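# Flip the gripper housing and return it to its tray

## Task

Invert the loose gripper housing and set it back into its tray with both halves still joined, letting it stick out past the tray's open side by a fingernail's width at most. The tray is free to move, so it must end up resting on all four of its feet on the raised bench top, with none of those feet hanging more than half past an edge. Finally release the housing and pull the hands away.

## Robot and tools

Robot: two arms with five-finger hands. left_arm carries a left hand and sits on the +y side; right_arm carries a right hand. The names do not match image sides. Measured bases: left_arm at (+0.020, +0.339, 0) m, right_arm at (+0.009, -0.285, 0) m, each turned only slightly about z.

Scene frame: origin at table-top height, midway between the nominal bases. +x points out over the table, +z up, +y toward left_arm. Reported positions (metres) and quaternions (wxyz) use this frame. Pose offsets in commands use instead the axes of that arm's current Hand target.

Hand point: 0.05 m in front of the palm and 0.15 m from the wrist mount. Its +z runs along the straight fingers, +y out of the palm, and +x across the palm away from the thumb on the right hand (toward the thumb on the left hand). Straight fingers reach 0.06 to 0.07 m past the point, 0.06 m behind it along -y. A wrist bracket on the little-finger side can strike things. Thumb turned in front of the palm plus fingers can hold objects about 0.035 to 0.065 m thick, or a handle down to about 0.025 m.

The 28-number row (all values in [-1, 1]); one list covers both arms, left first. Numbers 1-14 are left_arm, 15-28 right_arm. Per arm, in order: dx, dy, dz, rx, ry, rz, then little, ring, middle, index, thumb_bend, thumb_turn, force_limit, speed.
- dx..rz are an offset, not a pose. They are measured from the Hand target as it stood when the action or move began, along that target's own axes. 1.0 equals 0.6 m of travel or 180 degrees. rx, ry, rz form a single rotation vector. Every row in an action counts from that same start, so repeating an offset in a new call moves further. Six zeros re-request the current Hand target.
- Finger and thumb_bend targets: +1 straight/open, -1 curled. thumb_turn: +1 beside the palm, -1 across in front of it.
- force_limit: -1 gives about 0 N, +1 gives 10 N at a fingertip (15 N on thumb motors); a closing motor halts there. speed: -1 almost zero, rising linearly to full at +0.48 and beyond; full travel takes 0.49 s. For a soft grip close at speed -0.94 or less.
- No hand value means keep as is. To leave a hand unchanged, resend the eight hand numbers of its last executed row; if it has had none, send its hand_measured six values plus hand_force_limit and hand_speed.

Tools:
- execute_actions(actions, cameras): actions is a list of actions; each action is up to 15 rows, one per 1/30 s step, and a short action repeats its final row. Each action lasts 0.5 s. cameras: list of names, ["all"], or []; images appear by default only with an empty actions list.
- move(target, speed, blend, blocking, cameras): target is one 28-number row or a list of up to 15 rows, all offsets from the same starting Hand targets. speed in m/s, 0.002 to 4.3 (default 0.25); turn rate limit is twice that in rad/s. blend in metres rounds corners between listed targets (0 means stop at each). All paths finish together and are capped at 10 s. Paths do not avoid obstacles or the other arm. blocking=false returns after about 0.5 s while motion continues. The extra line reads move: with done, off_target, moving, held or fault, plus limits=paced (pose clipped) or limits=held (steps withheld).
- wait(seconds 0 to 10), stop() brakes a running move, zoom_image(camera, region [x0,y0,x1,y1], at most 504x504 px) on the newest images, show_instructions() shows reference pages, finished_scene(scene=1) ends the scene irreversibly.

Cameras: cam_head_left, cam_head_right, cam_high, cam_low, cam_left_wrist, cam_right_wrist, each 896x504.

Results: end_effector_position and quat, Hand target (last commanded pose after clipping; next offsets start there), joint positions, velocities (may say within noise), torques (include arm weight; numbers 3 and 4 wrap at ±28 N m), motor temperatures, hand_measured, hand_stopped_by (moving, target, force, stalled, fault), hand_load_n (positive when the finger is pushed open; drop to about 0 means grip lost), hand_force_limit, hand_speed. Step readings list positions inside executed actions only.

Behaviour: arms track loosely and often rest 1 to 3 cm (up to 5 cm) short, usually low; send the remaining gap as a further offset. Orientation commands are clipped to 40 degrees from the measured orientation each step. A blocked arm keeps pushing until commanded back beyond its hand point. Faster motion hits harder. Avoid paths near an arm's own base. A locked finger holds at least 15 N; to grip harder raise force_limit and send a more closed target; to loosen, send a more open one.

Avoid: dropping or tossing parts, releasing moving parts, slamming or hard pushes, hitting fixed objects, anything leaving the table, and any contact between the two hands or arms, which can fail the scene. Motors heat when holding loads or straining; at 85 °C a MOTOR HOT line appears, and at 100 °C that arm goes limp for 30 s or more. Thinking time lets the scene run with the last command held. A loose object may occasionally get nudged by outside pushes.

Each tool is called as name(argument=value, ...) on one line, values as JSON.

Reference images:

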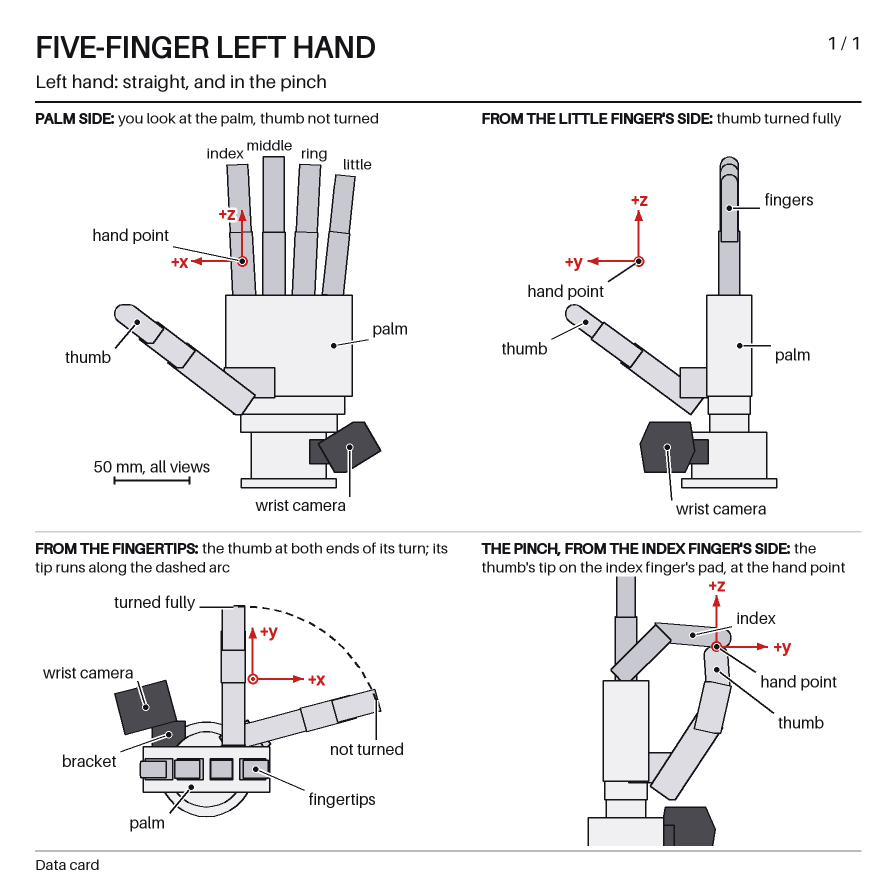

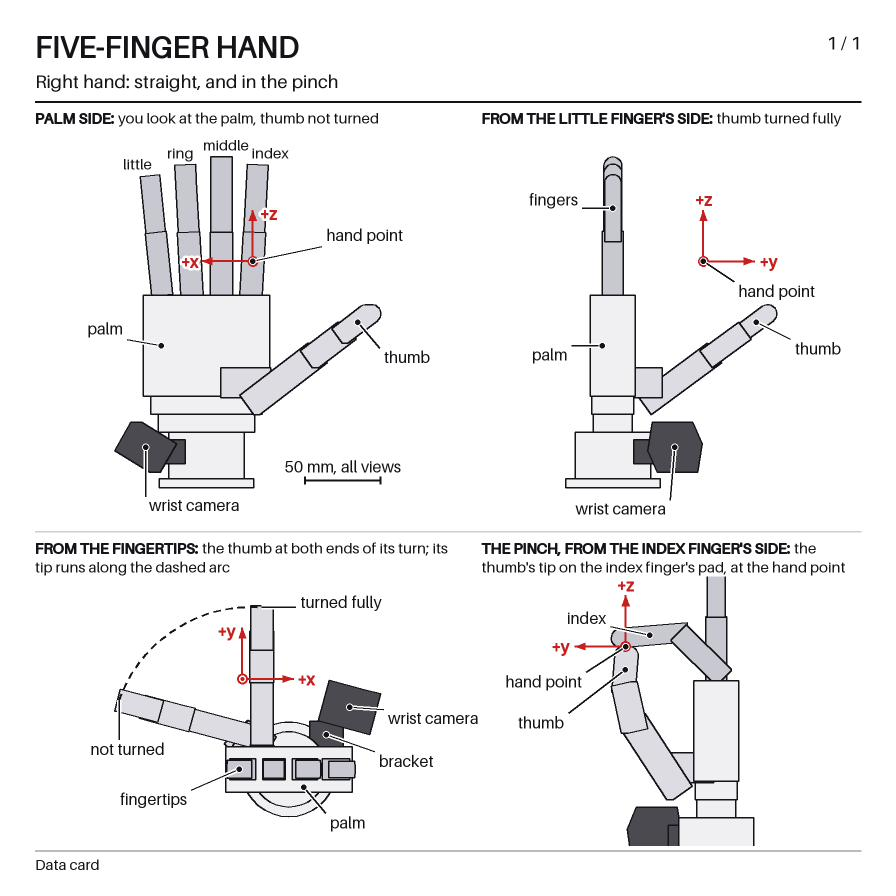

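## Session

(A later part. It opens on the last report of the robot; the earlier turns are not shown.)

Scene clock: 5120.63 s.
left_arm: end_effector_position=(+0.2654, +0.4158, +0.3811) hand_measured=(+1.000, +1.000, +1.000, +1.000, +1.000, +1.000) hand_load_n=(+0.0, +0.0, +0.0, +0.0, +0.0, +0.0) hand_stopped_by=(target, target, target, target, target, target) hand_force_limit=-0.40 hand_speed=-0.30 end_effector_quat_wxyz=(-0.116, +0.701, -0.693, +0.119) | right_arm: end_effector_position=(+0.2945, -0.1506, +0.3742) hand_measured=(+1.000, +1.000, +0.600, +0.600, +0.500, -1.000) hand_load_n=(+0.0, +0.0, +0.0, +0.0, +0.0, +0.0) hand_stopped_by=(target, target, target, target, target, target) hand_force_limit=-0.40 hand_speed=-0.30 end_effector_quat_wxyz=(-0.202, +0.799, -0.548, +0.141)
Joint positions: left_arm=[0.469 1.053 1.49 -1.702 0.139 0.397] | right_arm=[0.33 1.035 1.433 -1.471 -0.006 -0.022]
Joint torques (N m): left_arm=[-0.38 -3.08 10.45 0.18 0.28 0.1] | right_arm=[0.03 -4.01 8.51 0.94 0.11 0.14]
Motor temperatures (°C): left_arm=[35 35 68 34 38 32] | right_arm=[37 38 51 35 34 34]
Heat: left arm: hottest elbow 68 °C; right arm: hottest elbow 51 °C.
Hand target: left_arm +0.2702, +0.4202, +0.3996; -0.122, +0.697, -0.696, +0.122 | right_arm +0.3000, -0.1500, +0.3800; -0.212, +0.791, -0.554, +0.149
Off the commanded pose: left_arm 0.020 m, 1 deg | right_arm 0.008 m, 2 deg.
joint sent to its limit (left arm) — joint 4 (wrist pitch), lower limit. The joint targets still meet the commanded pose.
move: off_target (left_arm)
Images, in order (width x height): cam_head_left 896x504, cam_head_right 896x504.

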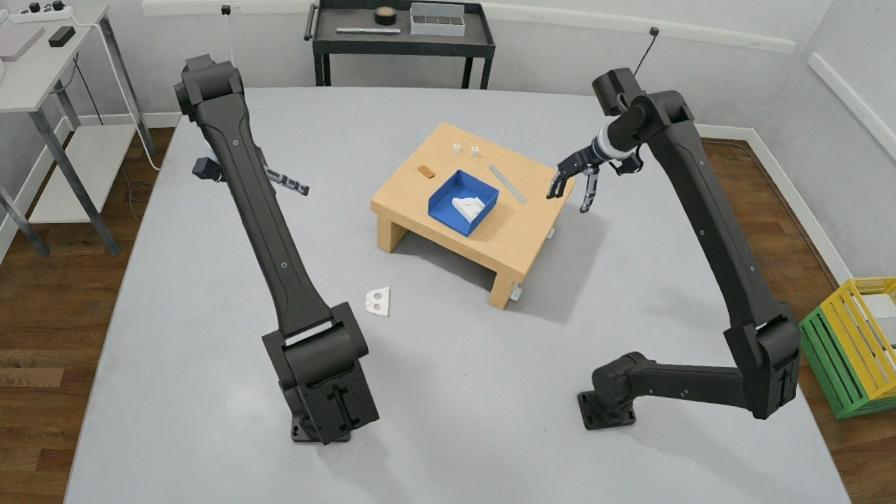

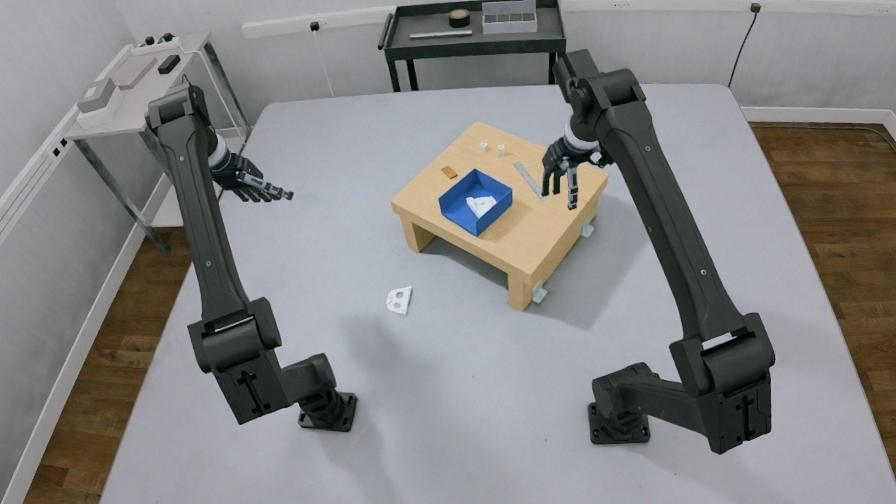

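move(target=[-0.248,-0.1462,0.3185,0.3331,-0.1626,-0.1318,1,1,1,1,1,1,-0.4,-0.3,-0.5513,0.0361,0.4988,0.1519,-0.2686,-0.264,1,1,0.6,0.6,0.5,-1,-0.4,-0.3], speed=0.2, cameras=["cam_head_left","cam_head_right","cam_low","cam_right_wrist"])

zoom_image(camera="cam_head_left", region=[330, 230, 450, 330])

zoom_image(camera="cam_head_right", region=[350, 230, 470, 330])

Scene clock: 5169.93 s.
left_arm: end_effector_position=(+0.4147, +0.5715, +0.2487) hand_measured=(+1.000, +1.000, +1.000, +1.000, +1.000, +1.000) hand_load_n=(+0.0, +0.0, +0.0, -0.5, +0.0, -0.5) hand_stopped_by=(target, target, target, target, target, target) hand_force_limit=-0.40 hand_speed=-0.30 end_effector_quat_wxyz=(-0.583, +0.674, -0.348, +0.291) | right_arm: end_effector_position=(+0.2970, +0.1882, +0.0885) hand_measured=(+1.000, +1.000, +0.600, +0.600, +0.500, -1.000) hand_load_n=(+0.0, +0.0, +0.0, +0.0, +0.0, +0.0) hand_stopped_by=(target, target, target, target, target, target) hand_force_limit=-0.40 hand_speed=-0.30 end_effector_quat_wxyz=(-0.487, +0.872, -0.041, -0.005)
Joint positions: left_arm=[0.616 0.893 0.576 0.165 -0.054 0.005] | right_arm=[0.803 1.583 0.965 -0.069 -0.593 -0.372]
Joint torques (N m): left_arm=[-1.49 -3.02 7.43 2.1 -0.11 -0.16] | right_arm=[1.03 -10.52 10.47 1.4 -0.31 -0.15]
Motor temperatures (°C): left_arm=[35 36 67 34 38 32] | right_arm=[37 38 51 35 34 34]
Heat: left arm: hottest elbow 67 °C; right arm: hottest elbow 51 °C.
Hand target: left_arm +0.4175, +0.5691, +0.2497; -0.584, +0.672, -0.343, +0.298 | right_arm +0.3097, +0.2054, +0.1096; -0.507, +0.862, -0.022, +0.013
Off the commanded pose: left_arm 0.004 m, 1 deg | right_arm 0.030 m, 4 deg.
move: off_target (right_arm)
camera_calibration:
cam_right_wrist: T_world_to_cam=[[0.245142, -0.513736, -0.82218, 0.0922142], [-0.853152, -0.517113, 0.0687399, 0.348839], [-0.460475, 0.684594, -0.565061, 0.172386], [0, 0, 0, 1]] pos_world=[0.354386, 0.109749, 0.149246]
Images, in order (width x height): cam_head_left 896x504, cam_head_right 896x504, cam_low 896x504, cam_right_wrist 896x504.

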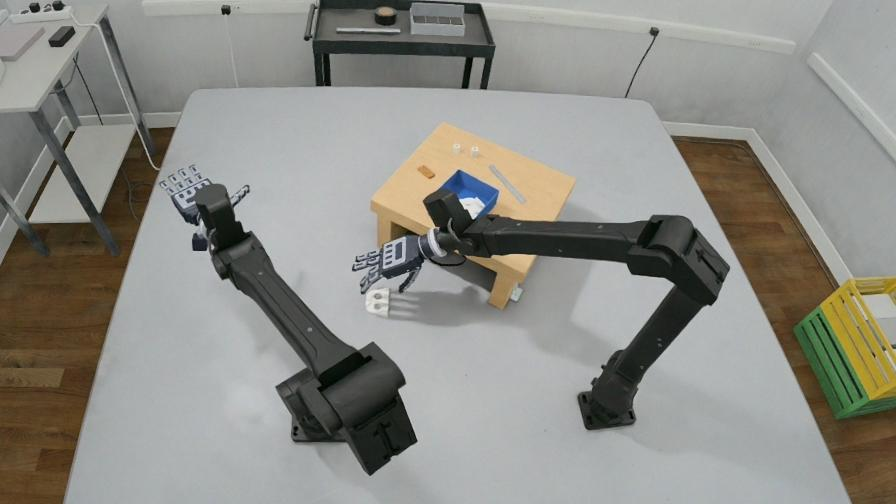

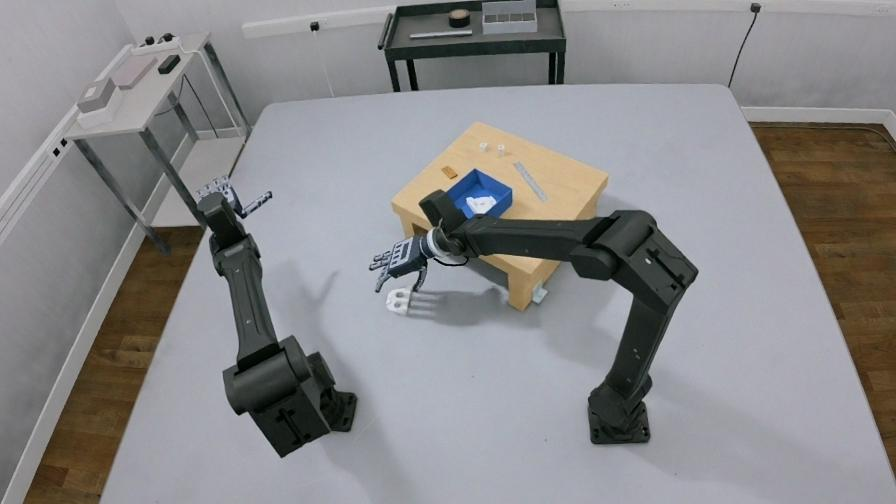

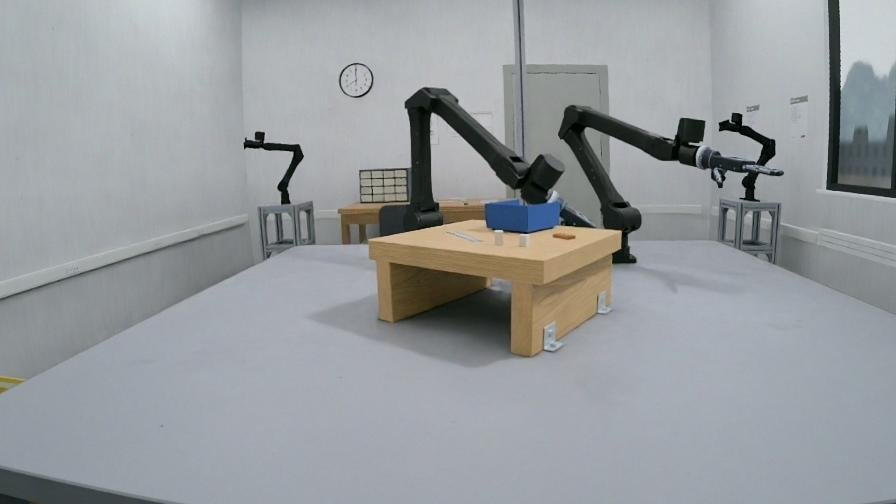

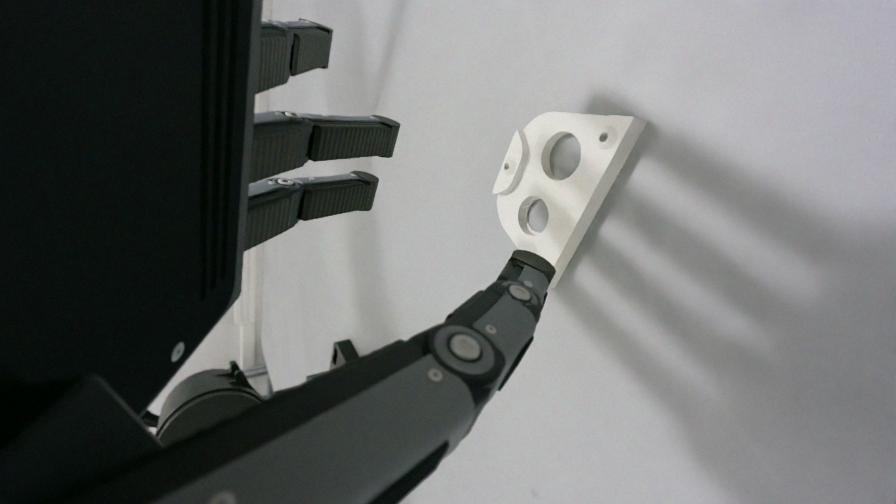

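Scaled by 4.200 from the camera's 896x504 image, which has a finer 1280x720 frame.

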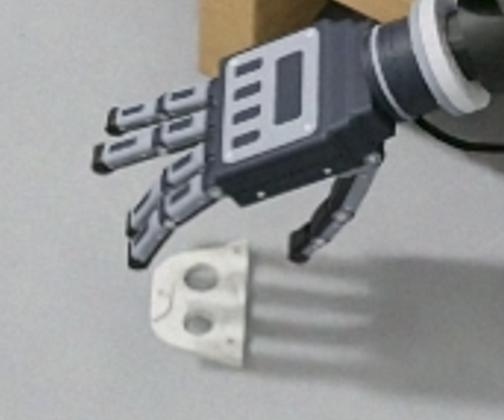

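Scaled by 4.200 from the camera's 896x504 image, which has a finer 1280x720 frame.

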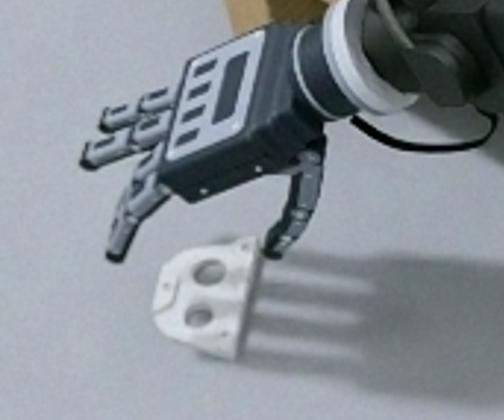

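zoom_image(camera="cam_head_left", region=[350, 265, 410, 325])

zoom_image(camera="cam_head_right", region=[370, 265, 430, 325])

Scaled by 8.400 from the camera's 896x504 image, which has a finer 1280x720 frame.

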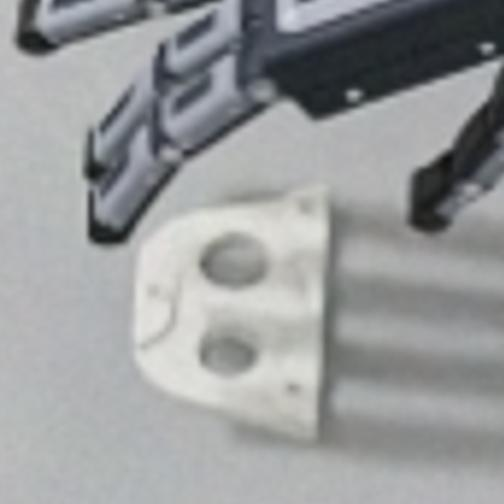

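Scaled by 8.400 from the camera's 896x504 image, which has a finer 1280x720 frame.

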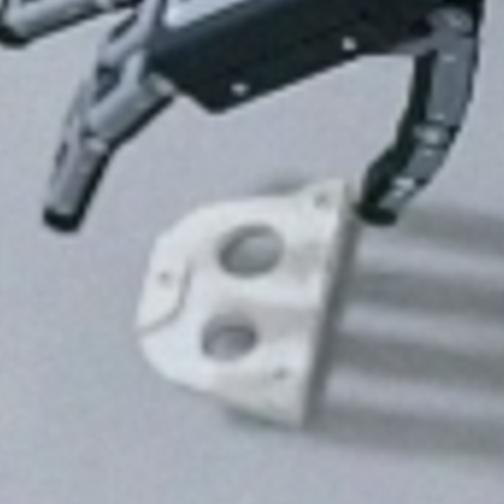

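move(target=[0,0,0,0,0,0,1,1,1,1,1,1,-0.4,-0.3,0.016,0.0433,0.051,0,0,0,1,1,0.6,0.6,0.5,-1,-0.4,-0.3], speed=0.1, cameras=["cam_head_left","cam_head_right","cam_right_wrist"])

zoom_image(camera="cam_head_left", region=[340, 255, 420, 325])

zoom_image(camera="cam_head_right", region=[360, 255, 440, 325])

Scene clock: 5237.27 s.
left_arm: end_effector_position=(+0.4147, +0.5715, +0.2487) hand_measured=(+1.000, +1.000, +1.000, +1.000, +1.000, +1.000) hand_load_n=(+0.0, +0.0, +0.0, +0.0, +0.0, +0.0) hand_stopped_by=(target, target, target, target, target, target) hand_force_limit=-0.40 hand_speed=-0.30 end_effector_quat_wxyz=(-0.583, +0.674, -0.347, +0.291) | right_arm: end_effector_position=(+0.3067, +0.1989, +0.0520) hand_measured=(+1.000, +1.000, +0.600, +0.600, +0.500, -1.000) hand_load_n=(+0.0, +0.0, +0.0, +0.0, +0.0, +0.0) hand_stopped_by=(target, target, target, target, target, target) hand_force_limit=-0.40 hand_speed=-0.30 end_effector_quat_wxyz=(-0.487, +0.872, -0.040, -0.005)
Joint positions: left_arm=[0.616 0.893 0.576 0.165 -0.054 0.005] | right_arm=[0.803 1.679 0.969 0.025 -0.593 -0.373]
Joint torques (N m): left_arm=[-1.38 -3.02 7.43 2.13 -0.09 -0.17] | right_arm=[1.26 -11.11 10.41 1.39 -0.21 -0.14]
Motor temperatures (°C): left_arm=[35 35 61 34 38 32] | right_arm=[37 39 56 35 34 34]
Heat: left arm: hottest elbow 61 °C; right arm: hottest elbow 56 °C.
Hand target: left_arm +0.4175, +0.5691, +0.2497; -0.584, +0.672, -0.343, +0.298 | right_arm +0.3201, +0.2191, +0.0721; -0.507, +0.862, -0.022, +0.013
Off the commanded pose: left_arm 0.004 m, 1 deg | right_arm 0.031 m, 4 deg.
move: off_target (right_arm)
camera_calibration:
cam_right_wrist: T_world_to_cam=[[0.246417, -0.512938, -0.822298, 0.0647781], [-0.852901, -0.51771, 0.0673523, 0.365293], [-0.460259, 0.684742, -0.565058, 0.148806], [0, 0, 0, 1]] pos_world=[0.364085, 0.120449, 0.112748]
Images, in order (width x height): cam_head_left 896x504, cam_head_right 896x504, cam_right_wrist 896x504.

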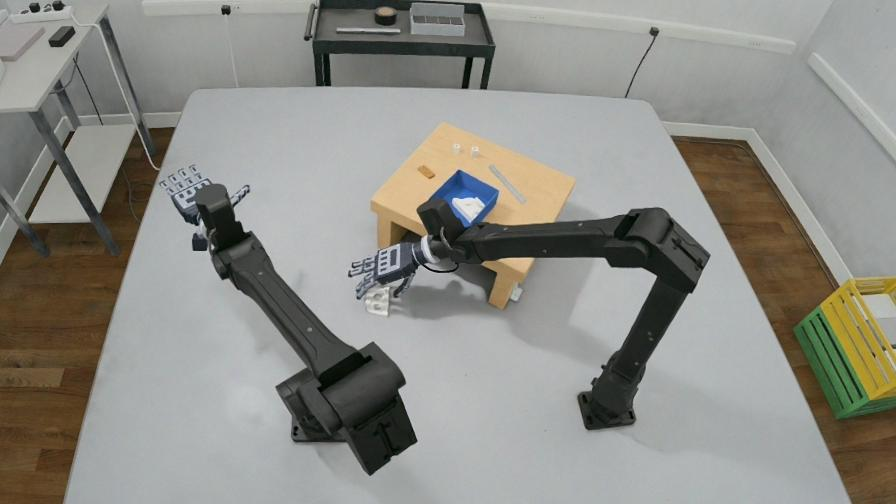

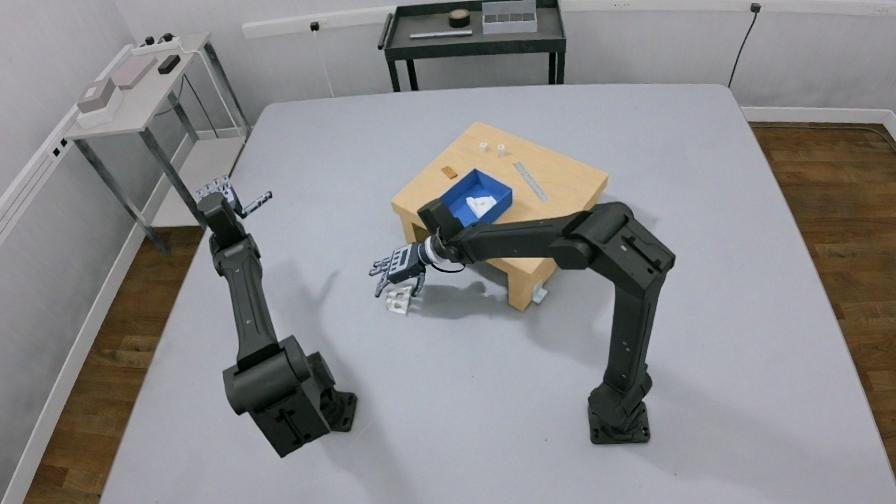

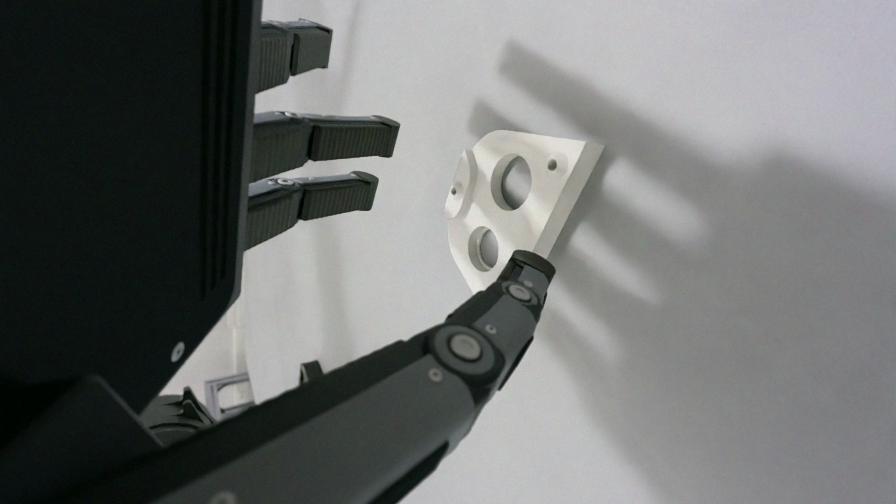

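Scaled by 6.300 from the camera's 896x504 image, which has a finer 1280x720 frame.

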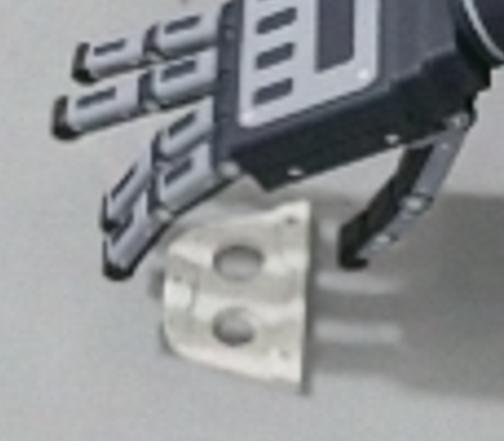

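Scaled by 6.300 from the camera's 896x504 image, which has a finer 1280x720 frame.

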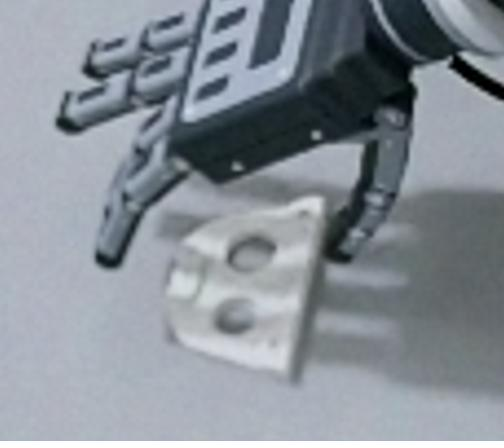

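move(target=[0,0,0,0,0,0,1,1,1,1,1,1,-0.4,-0.3,0.0057,0.0318,0.039,0,0,0,1,1,0.6,0.6,0.5,-1,-0.4,-0.3], speed=0.05, cameras=["cam_head_left","cam_head_right","cam_right_wrist"])

zoom_image(camera="cam_head_left", region=[340, 255, 420, 325])

zoom_image(camera="cam_head_right", region=[360, 255, 440, 325])

Scene clock: 5255.17 s.
left_arm: end_effector_position=(+0.4147, +0.5715, +0.2487) hand_measured=(+1.000, +1.000, +1.000, +1.000, +1.000, +1.000) hand_load_n=(+0.0, +0.0, +0.0, +0.0, +0.0, -0.5) hand_stopped_by=(target, target, target, target, target, target) hand_force_limit=-0.40 hand_speed=-0.30 end_effector_quat_wxyz=(-0.583, +0.674, -0.347, +0.291) | right_arm: end_effector_position=(+0.3117, +0.2101, +0.0296) hand_measured=(+1.000, +1.000, +0.600, +0.600, +0.500, -1.000) hand_load_n=(+0.0, +0.0, +0.0, +0.0, +0.0, +0.0) hand_stopped_by=(target, target, target, target, target, target) hand_force_limit=-0.40 hand_speed=-0.30 end_effector_quat_wxyz=(-0.491, +0.871, -0.036, -0.001)
Joint positions: left_arm=[0.616 0.893 0.576 0.165 -0.054 0.005] | right_arm=[0.812 1.745 0.979 0.094 -0.587 -0.373]
Joint torques (N m): left_arm=[-1.44 -2.96 7.42 2.1 -0.09 -0.16] | right_arm=[1.38 -11.05 10.02 1.4 -0.17 -0.07]
Motor temperatures (°C): left_arm=[35 35 60 34 38 32] | right_arm=[37 40 54 35 34 34]
Heat: left arm: hottest elbow 60 °C; right arm: hottest elbow 54 °C.
Hand target: left_arm +0.4175, +0.5691, +0.2497; -0.584, +0.672, -0.343, +0.298 | right_arm +0.3240, +0.2300, +0.0439; -0.507, +0.862, -0.022, +0.013
Off the commanded pose: left_arm 0.004 m, 1 deg | right_arm 0.028 m, 3 deg.
move: off_target (right_arm)
camera_calibration:
cam_right_wrist: T_world_to_cam=[[0.25777, -0.506488, -0.822815, 0.0459781], [-0.851489, -0.521554, 0.0542928, 0.377574], [-0.456641, 0.686623, -0.56571, 0.129273], [0, 0, 0, 1]] pos_world=[0.36868, 0.131451, 0.0904628]
Images, in order (width x height): cam_head_left 896x504, cam_head_right 896x504, cam_right_wrist 896x504.

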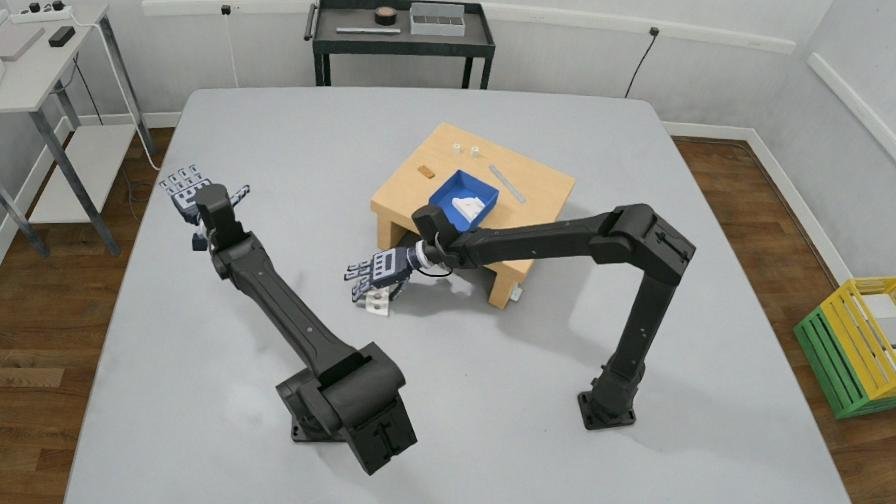

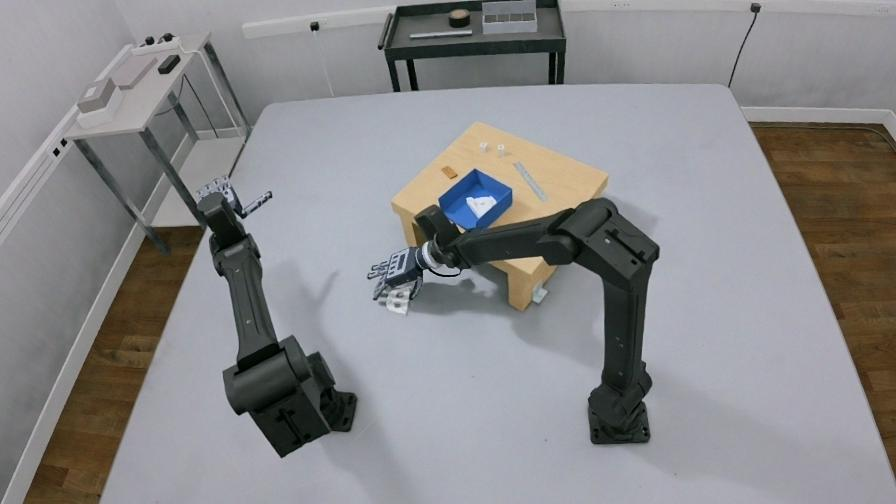

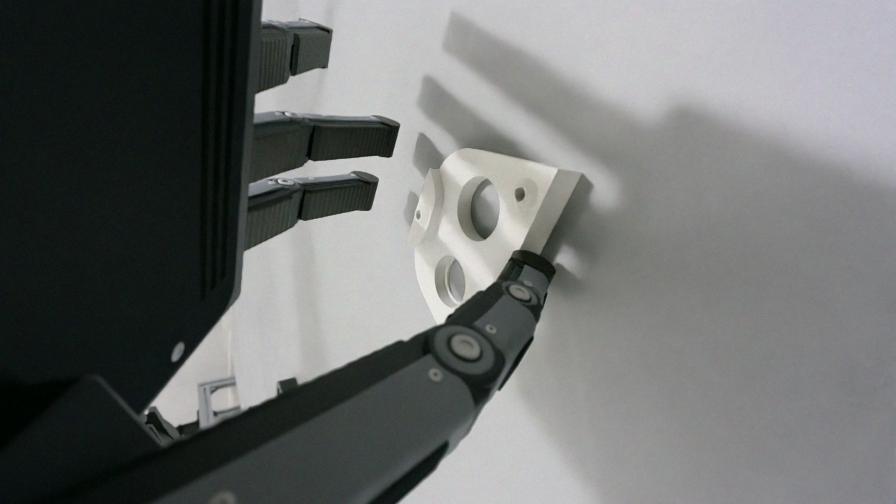

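Scaled by 6.300 from the camera's 896x504 image, which has a finer 1280x720 frame.

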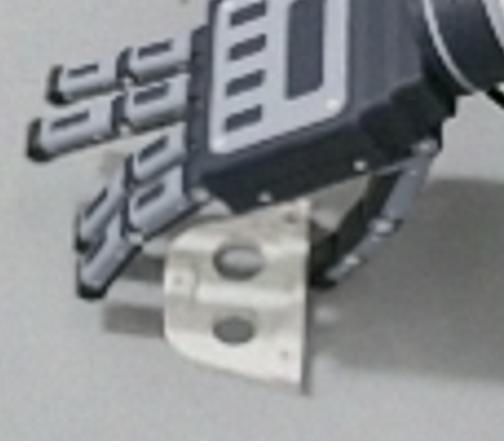

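Scaled by 6.300 from the camera's 896x504 image, which has a finer 1280x720 frame.

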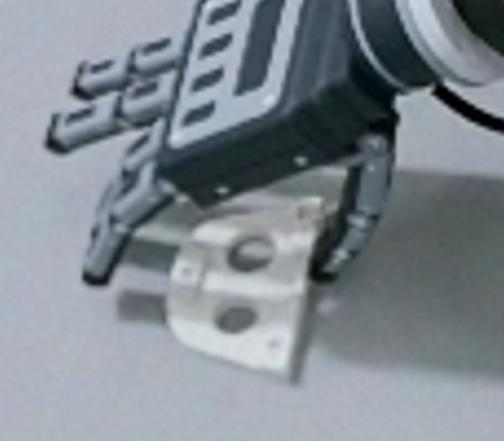

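move(target=[0,0,0,0,0,0,1,1,1,1,1,1,-0.4,-0.3,0.002,0.0165,0.0105,0,0,0,1,1,0.6,0.6,0.5,-1,-0.4,-0.3], speed=0.05, cameras=["cam_head_left","cam_head_right","cam_right_wrist"])

zoom_image(camera="cam_head_left", region=[340, 265, 420, 325])

zoom_image(camera="cam_head_right", region=[360, 265, 440, 325])

Scene clock: 5267.13 s.
left_arm: end_effector_position=(+0.4147, +0.5715, +0.2487) hand_measured=(+1.000, +1.000, +1.000, +1.000, +1.000, +1.000) hand_load_n=(+0.0, +0.0, +0.0, +0.0, +0.0, -0.5) hand_stopped_by=(target, target, target, target, target, target) hand_force_limit=-0.40 hand_speed=-0.30 end_effector_quat_wxyz=(-0.583, +0.674, -0.347, +0.291) | right_arm: end_effector_position=(+0.3146, +0.2134, +0.0244) hand_measured=(+1.000, +1.000, +0.600, +0.600, +0.500, -1.000) hand_load_n=(+0.0, +0.0, +0.0, +0.0, +0.0, +0.5) hand_stopped_by=(target, target, target, target, target, target) hand_force_limit=-0.40 hand_speed=-0.30 end_effector_quat_wxyz=(-0.495, +0.868, -0.033, +0.002)
Joint positions: left_arm=[0.616 0.893 0.576 0.165 -0.054 0.005] | right_arm=[0.812 1.763 0.98 0.123 -0.588 -0.373]
Joint torques (N m): left_arm=[-1.32 -3.02 7.45 2.09 -0.09 -0.15] | right_arm=[1.26 -10.58 9.62 1.4 -0.16 -0.08]
Motor temperatures (°C): left_arm=[35 35 60 34 38 32] | right_arm=[37 40 54 35 34 34]
Heat: left arm: hottest elbow 60 °C; right arm: hottest elbow 54 °C.
Hand target: left_arm +0.4175, +0.5691, +0.2497; -0.584, +0.672, -0.343, +0.298 | right_arm +0.3252, +0.2307, +0.0323; -0.507, +0.862, -0.022, +0.013
Off the commanded pose: left_arm 0.004 m, 1 deg | right_arm 0.022 m, 2 deg.
move: off_target (right_arm)
camera_calibration:
cam_right_wrist: T_world_to_cam=[[0.264799, -0.498405, -0.825514, 0.038774], [-0.8516, -0.522484, 0.0422827, 0.382645], [-0.452392, 0.691812, -0.562795, 0.122867], [0, 0, 0, 1]] pos_world=[0.371178, 0.13425, 0.0849783]
Images, in order (width x height): cam_head_left 896x504, cam_head_right 896x504, cam_right_wrist 896x504.

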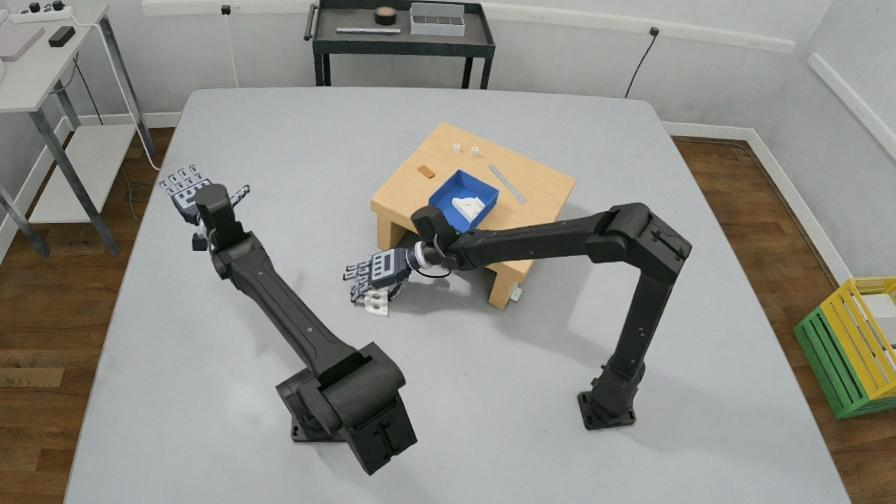

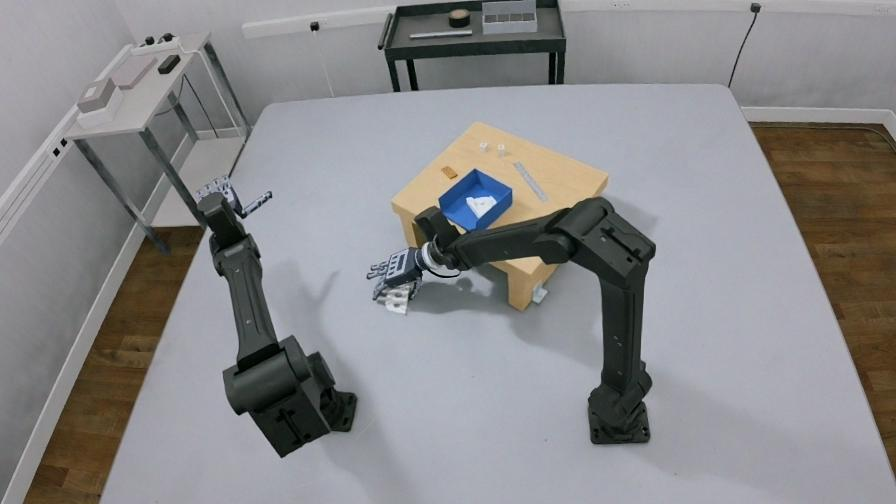

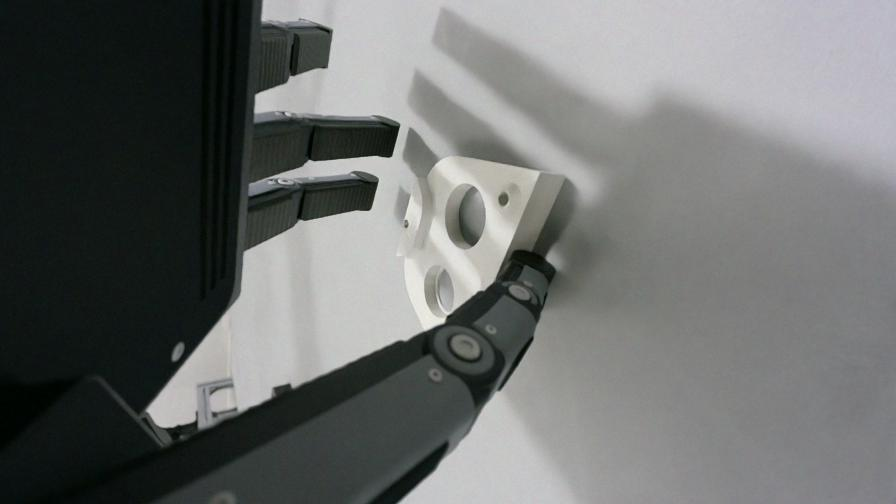

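Scaled by 6.300 from the camera's 896x504 image, which has a finer 1280x720 frame.

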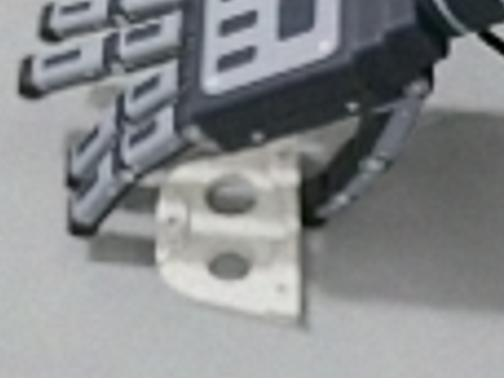

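Scaled by 6.300 from the camera's 896x504 image, which has a finer 1280x720 frame.

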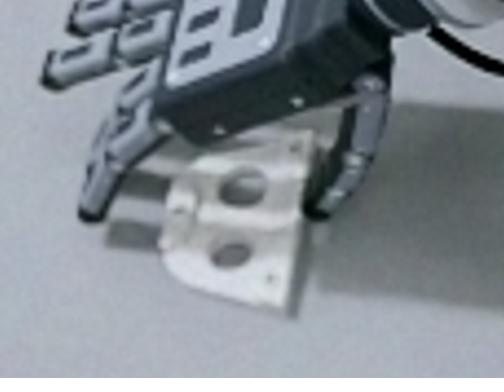

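move(target=[0,0,0,0,0,0,1,1,1,1,1,1,-0.4,-0.3,0,-0.0044,-0.0024,0.0333,0,0,1,1,0.6,0.6,0.5,-1,-0.4,-0.3], speed=0.05, cameras=["cam_head_left","cam_head_right","cam_right_wrist"])

zoom_image(camera="cam_head_left", region=[340, 265, 420, 325])

zoom_image(camera="cam_head_right", region=[360, 265, 440, 325])

Scene clock: 5286.77 s.
left_arm: end_effector_position=(+0.4147, +0.5715, +0.2487) hand_measured=(+1.000, +1.000, +1.000, +1.000, +1.000, +1.000) hand_load_n=(+0.0, +0.0, +0.0, +0.0, +0.0, +0.0) hand_stopped_by=(target, target, target, target, target, target) hand_force_limit=-0.40 hand_speed=-0.30 end_effector_quat_wxyz=(-0.583, +0.674, -0.347, +0.291) | right_arm: end_effector_position=(+0.3219, +0.2331, +0.0417) hand_measured=(+1.000, +1.000, +0.600, +0.600, +0.500, -1.000) hand_load_n=(+0.0, +0.0, +0.0, +0.0, +0.0, +0.0) hand_stopped_by=(target, target, target, target, target, target) hand_force_limit=-0.40 hand_speed=-0.30 end_effector_quat_wxyz=(-0.551, +0.834, -0.013, +0.016)
Joint positions: left_arm=[0.616 0.893 0.576 0.165 -0.054 0.005] | right_arm=[0.809 1.778 0.966 0.303 -0.635 -0.334]
Joint torques (N m): left_arm=[-1.32 -2.9 7.43 2.14 -0.09 -0.16] | right_arm=[-0.21 -11.05 6.05 1.54 -0.26 0.14]
Motor temperatures (°C): left_arm=[35 35 60 34 38 32] | right_arm=[37 40 53 36 34 34]
Heat: left arm: hottest elbow 60 °C; right arm: hottest elbow 53 °C.
Hand target: left_arm +0.4175, +0.5691, +0.2497; -0.584, +0.672, -0.343, +0.298 | right_arm +0.3253, +0.2308, +0.0354; -0.551, +0.834, -0.022, +0.014
Off the commanded pose: left_arm 0.004 m, 1 deg | right_arm 0.008 m, 1 deg.
move: done
camera_calibration:
cam_right_wrist: T_world_to_cam=[[0.314227, -0.382255, -0.868989, 0.0197205], [-0.840627, -0.537382, -0.0675846, 0.402995], [-0.441144, 0.751732, -0.490194, 0.101724], [0, 0, 0, 1]] pos_world=[0.377447, 0.147631, 0.0942377]
Images, in order (width x height): cam_head_left 896x504, cam_head_right 896x504, cam_right_wrist 896x504.

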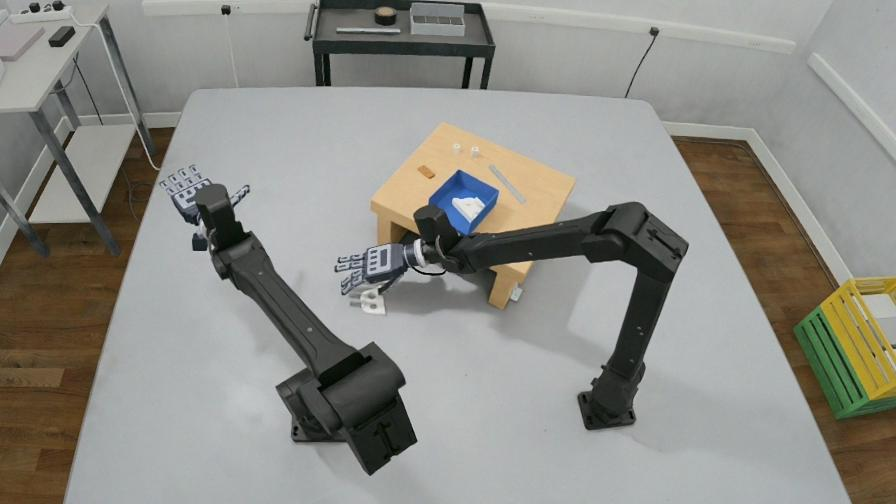

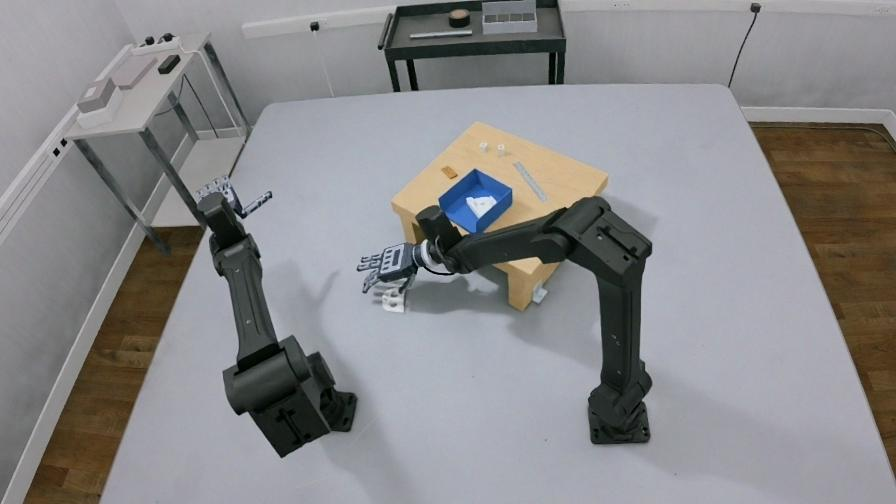

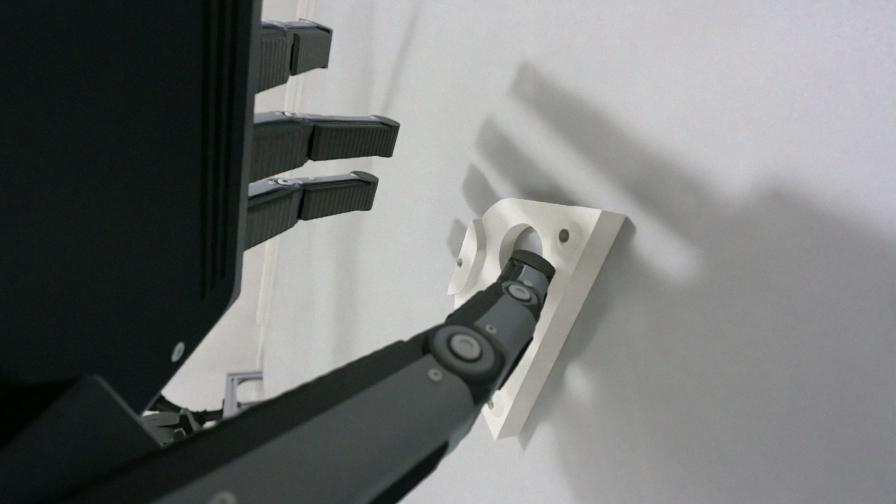

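Scaled by 6.300 from the camera's 896x504 image, which has a finer 1280x720 frame.

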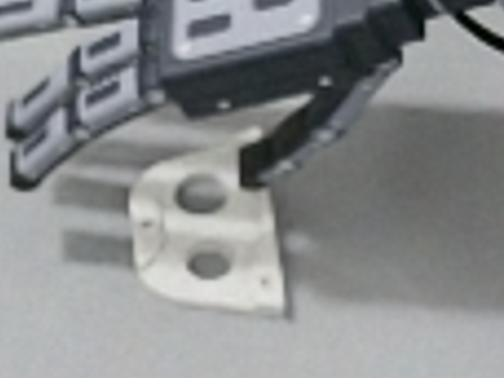

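Scaled by 6.300 from the camera's 896x504 image, which has a finer 1280x720 frame.

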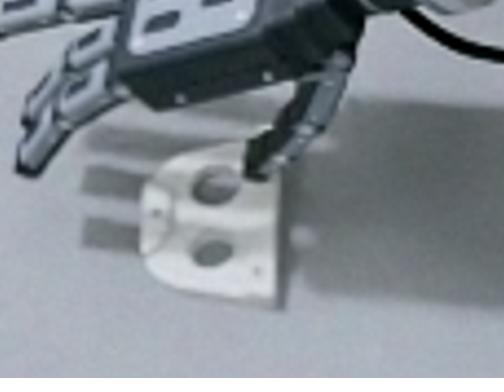

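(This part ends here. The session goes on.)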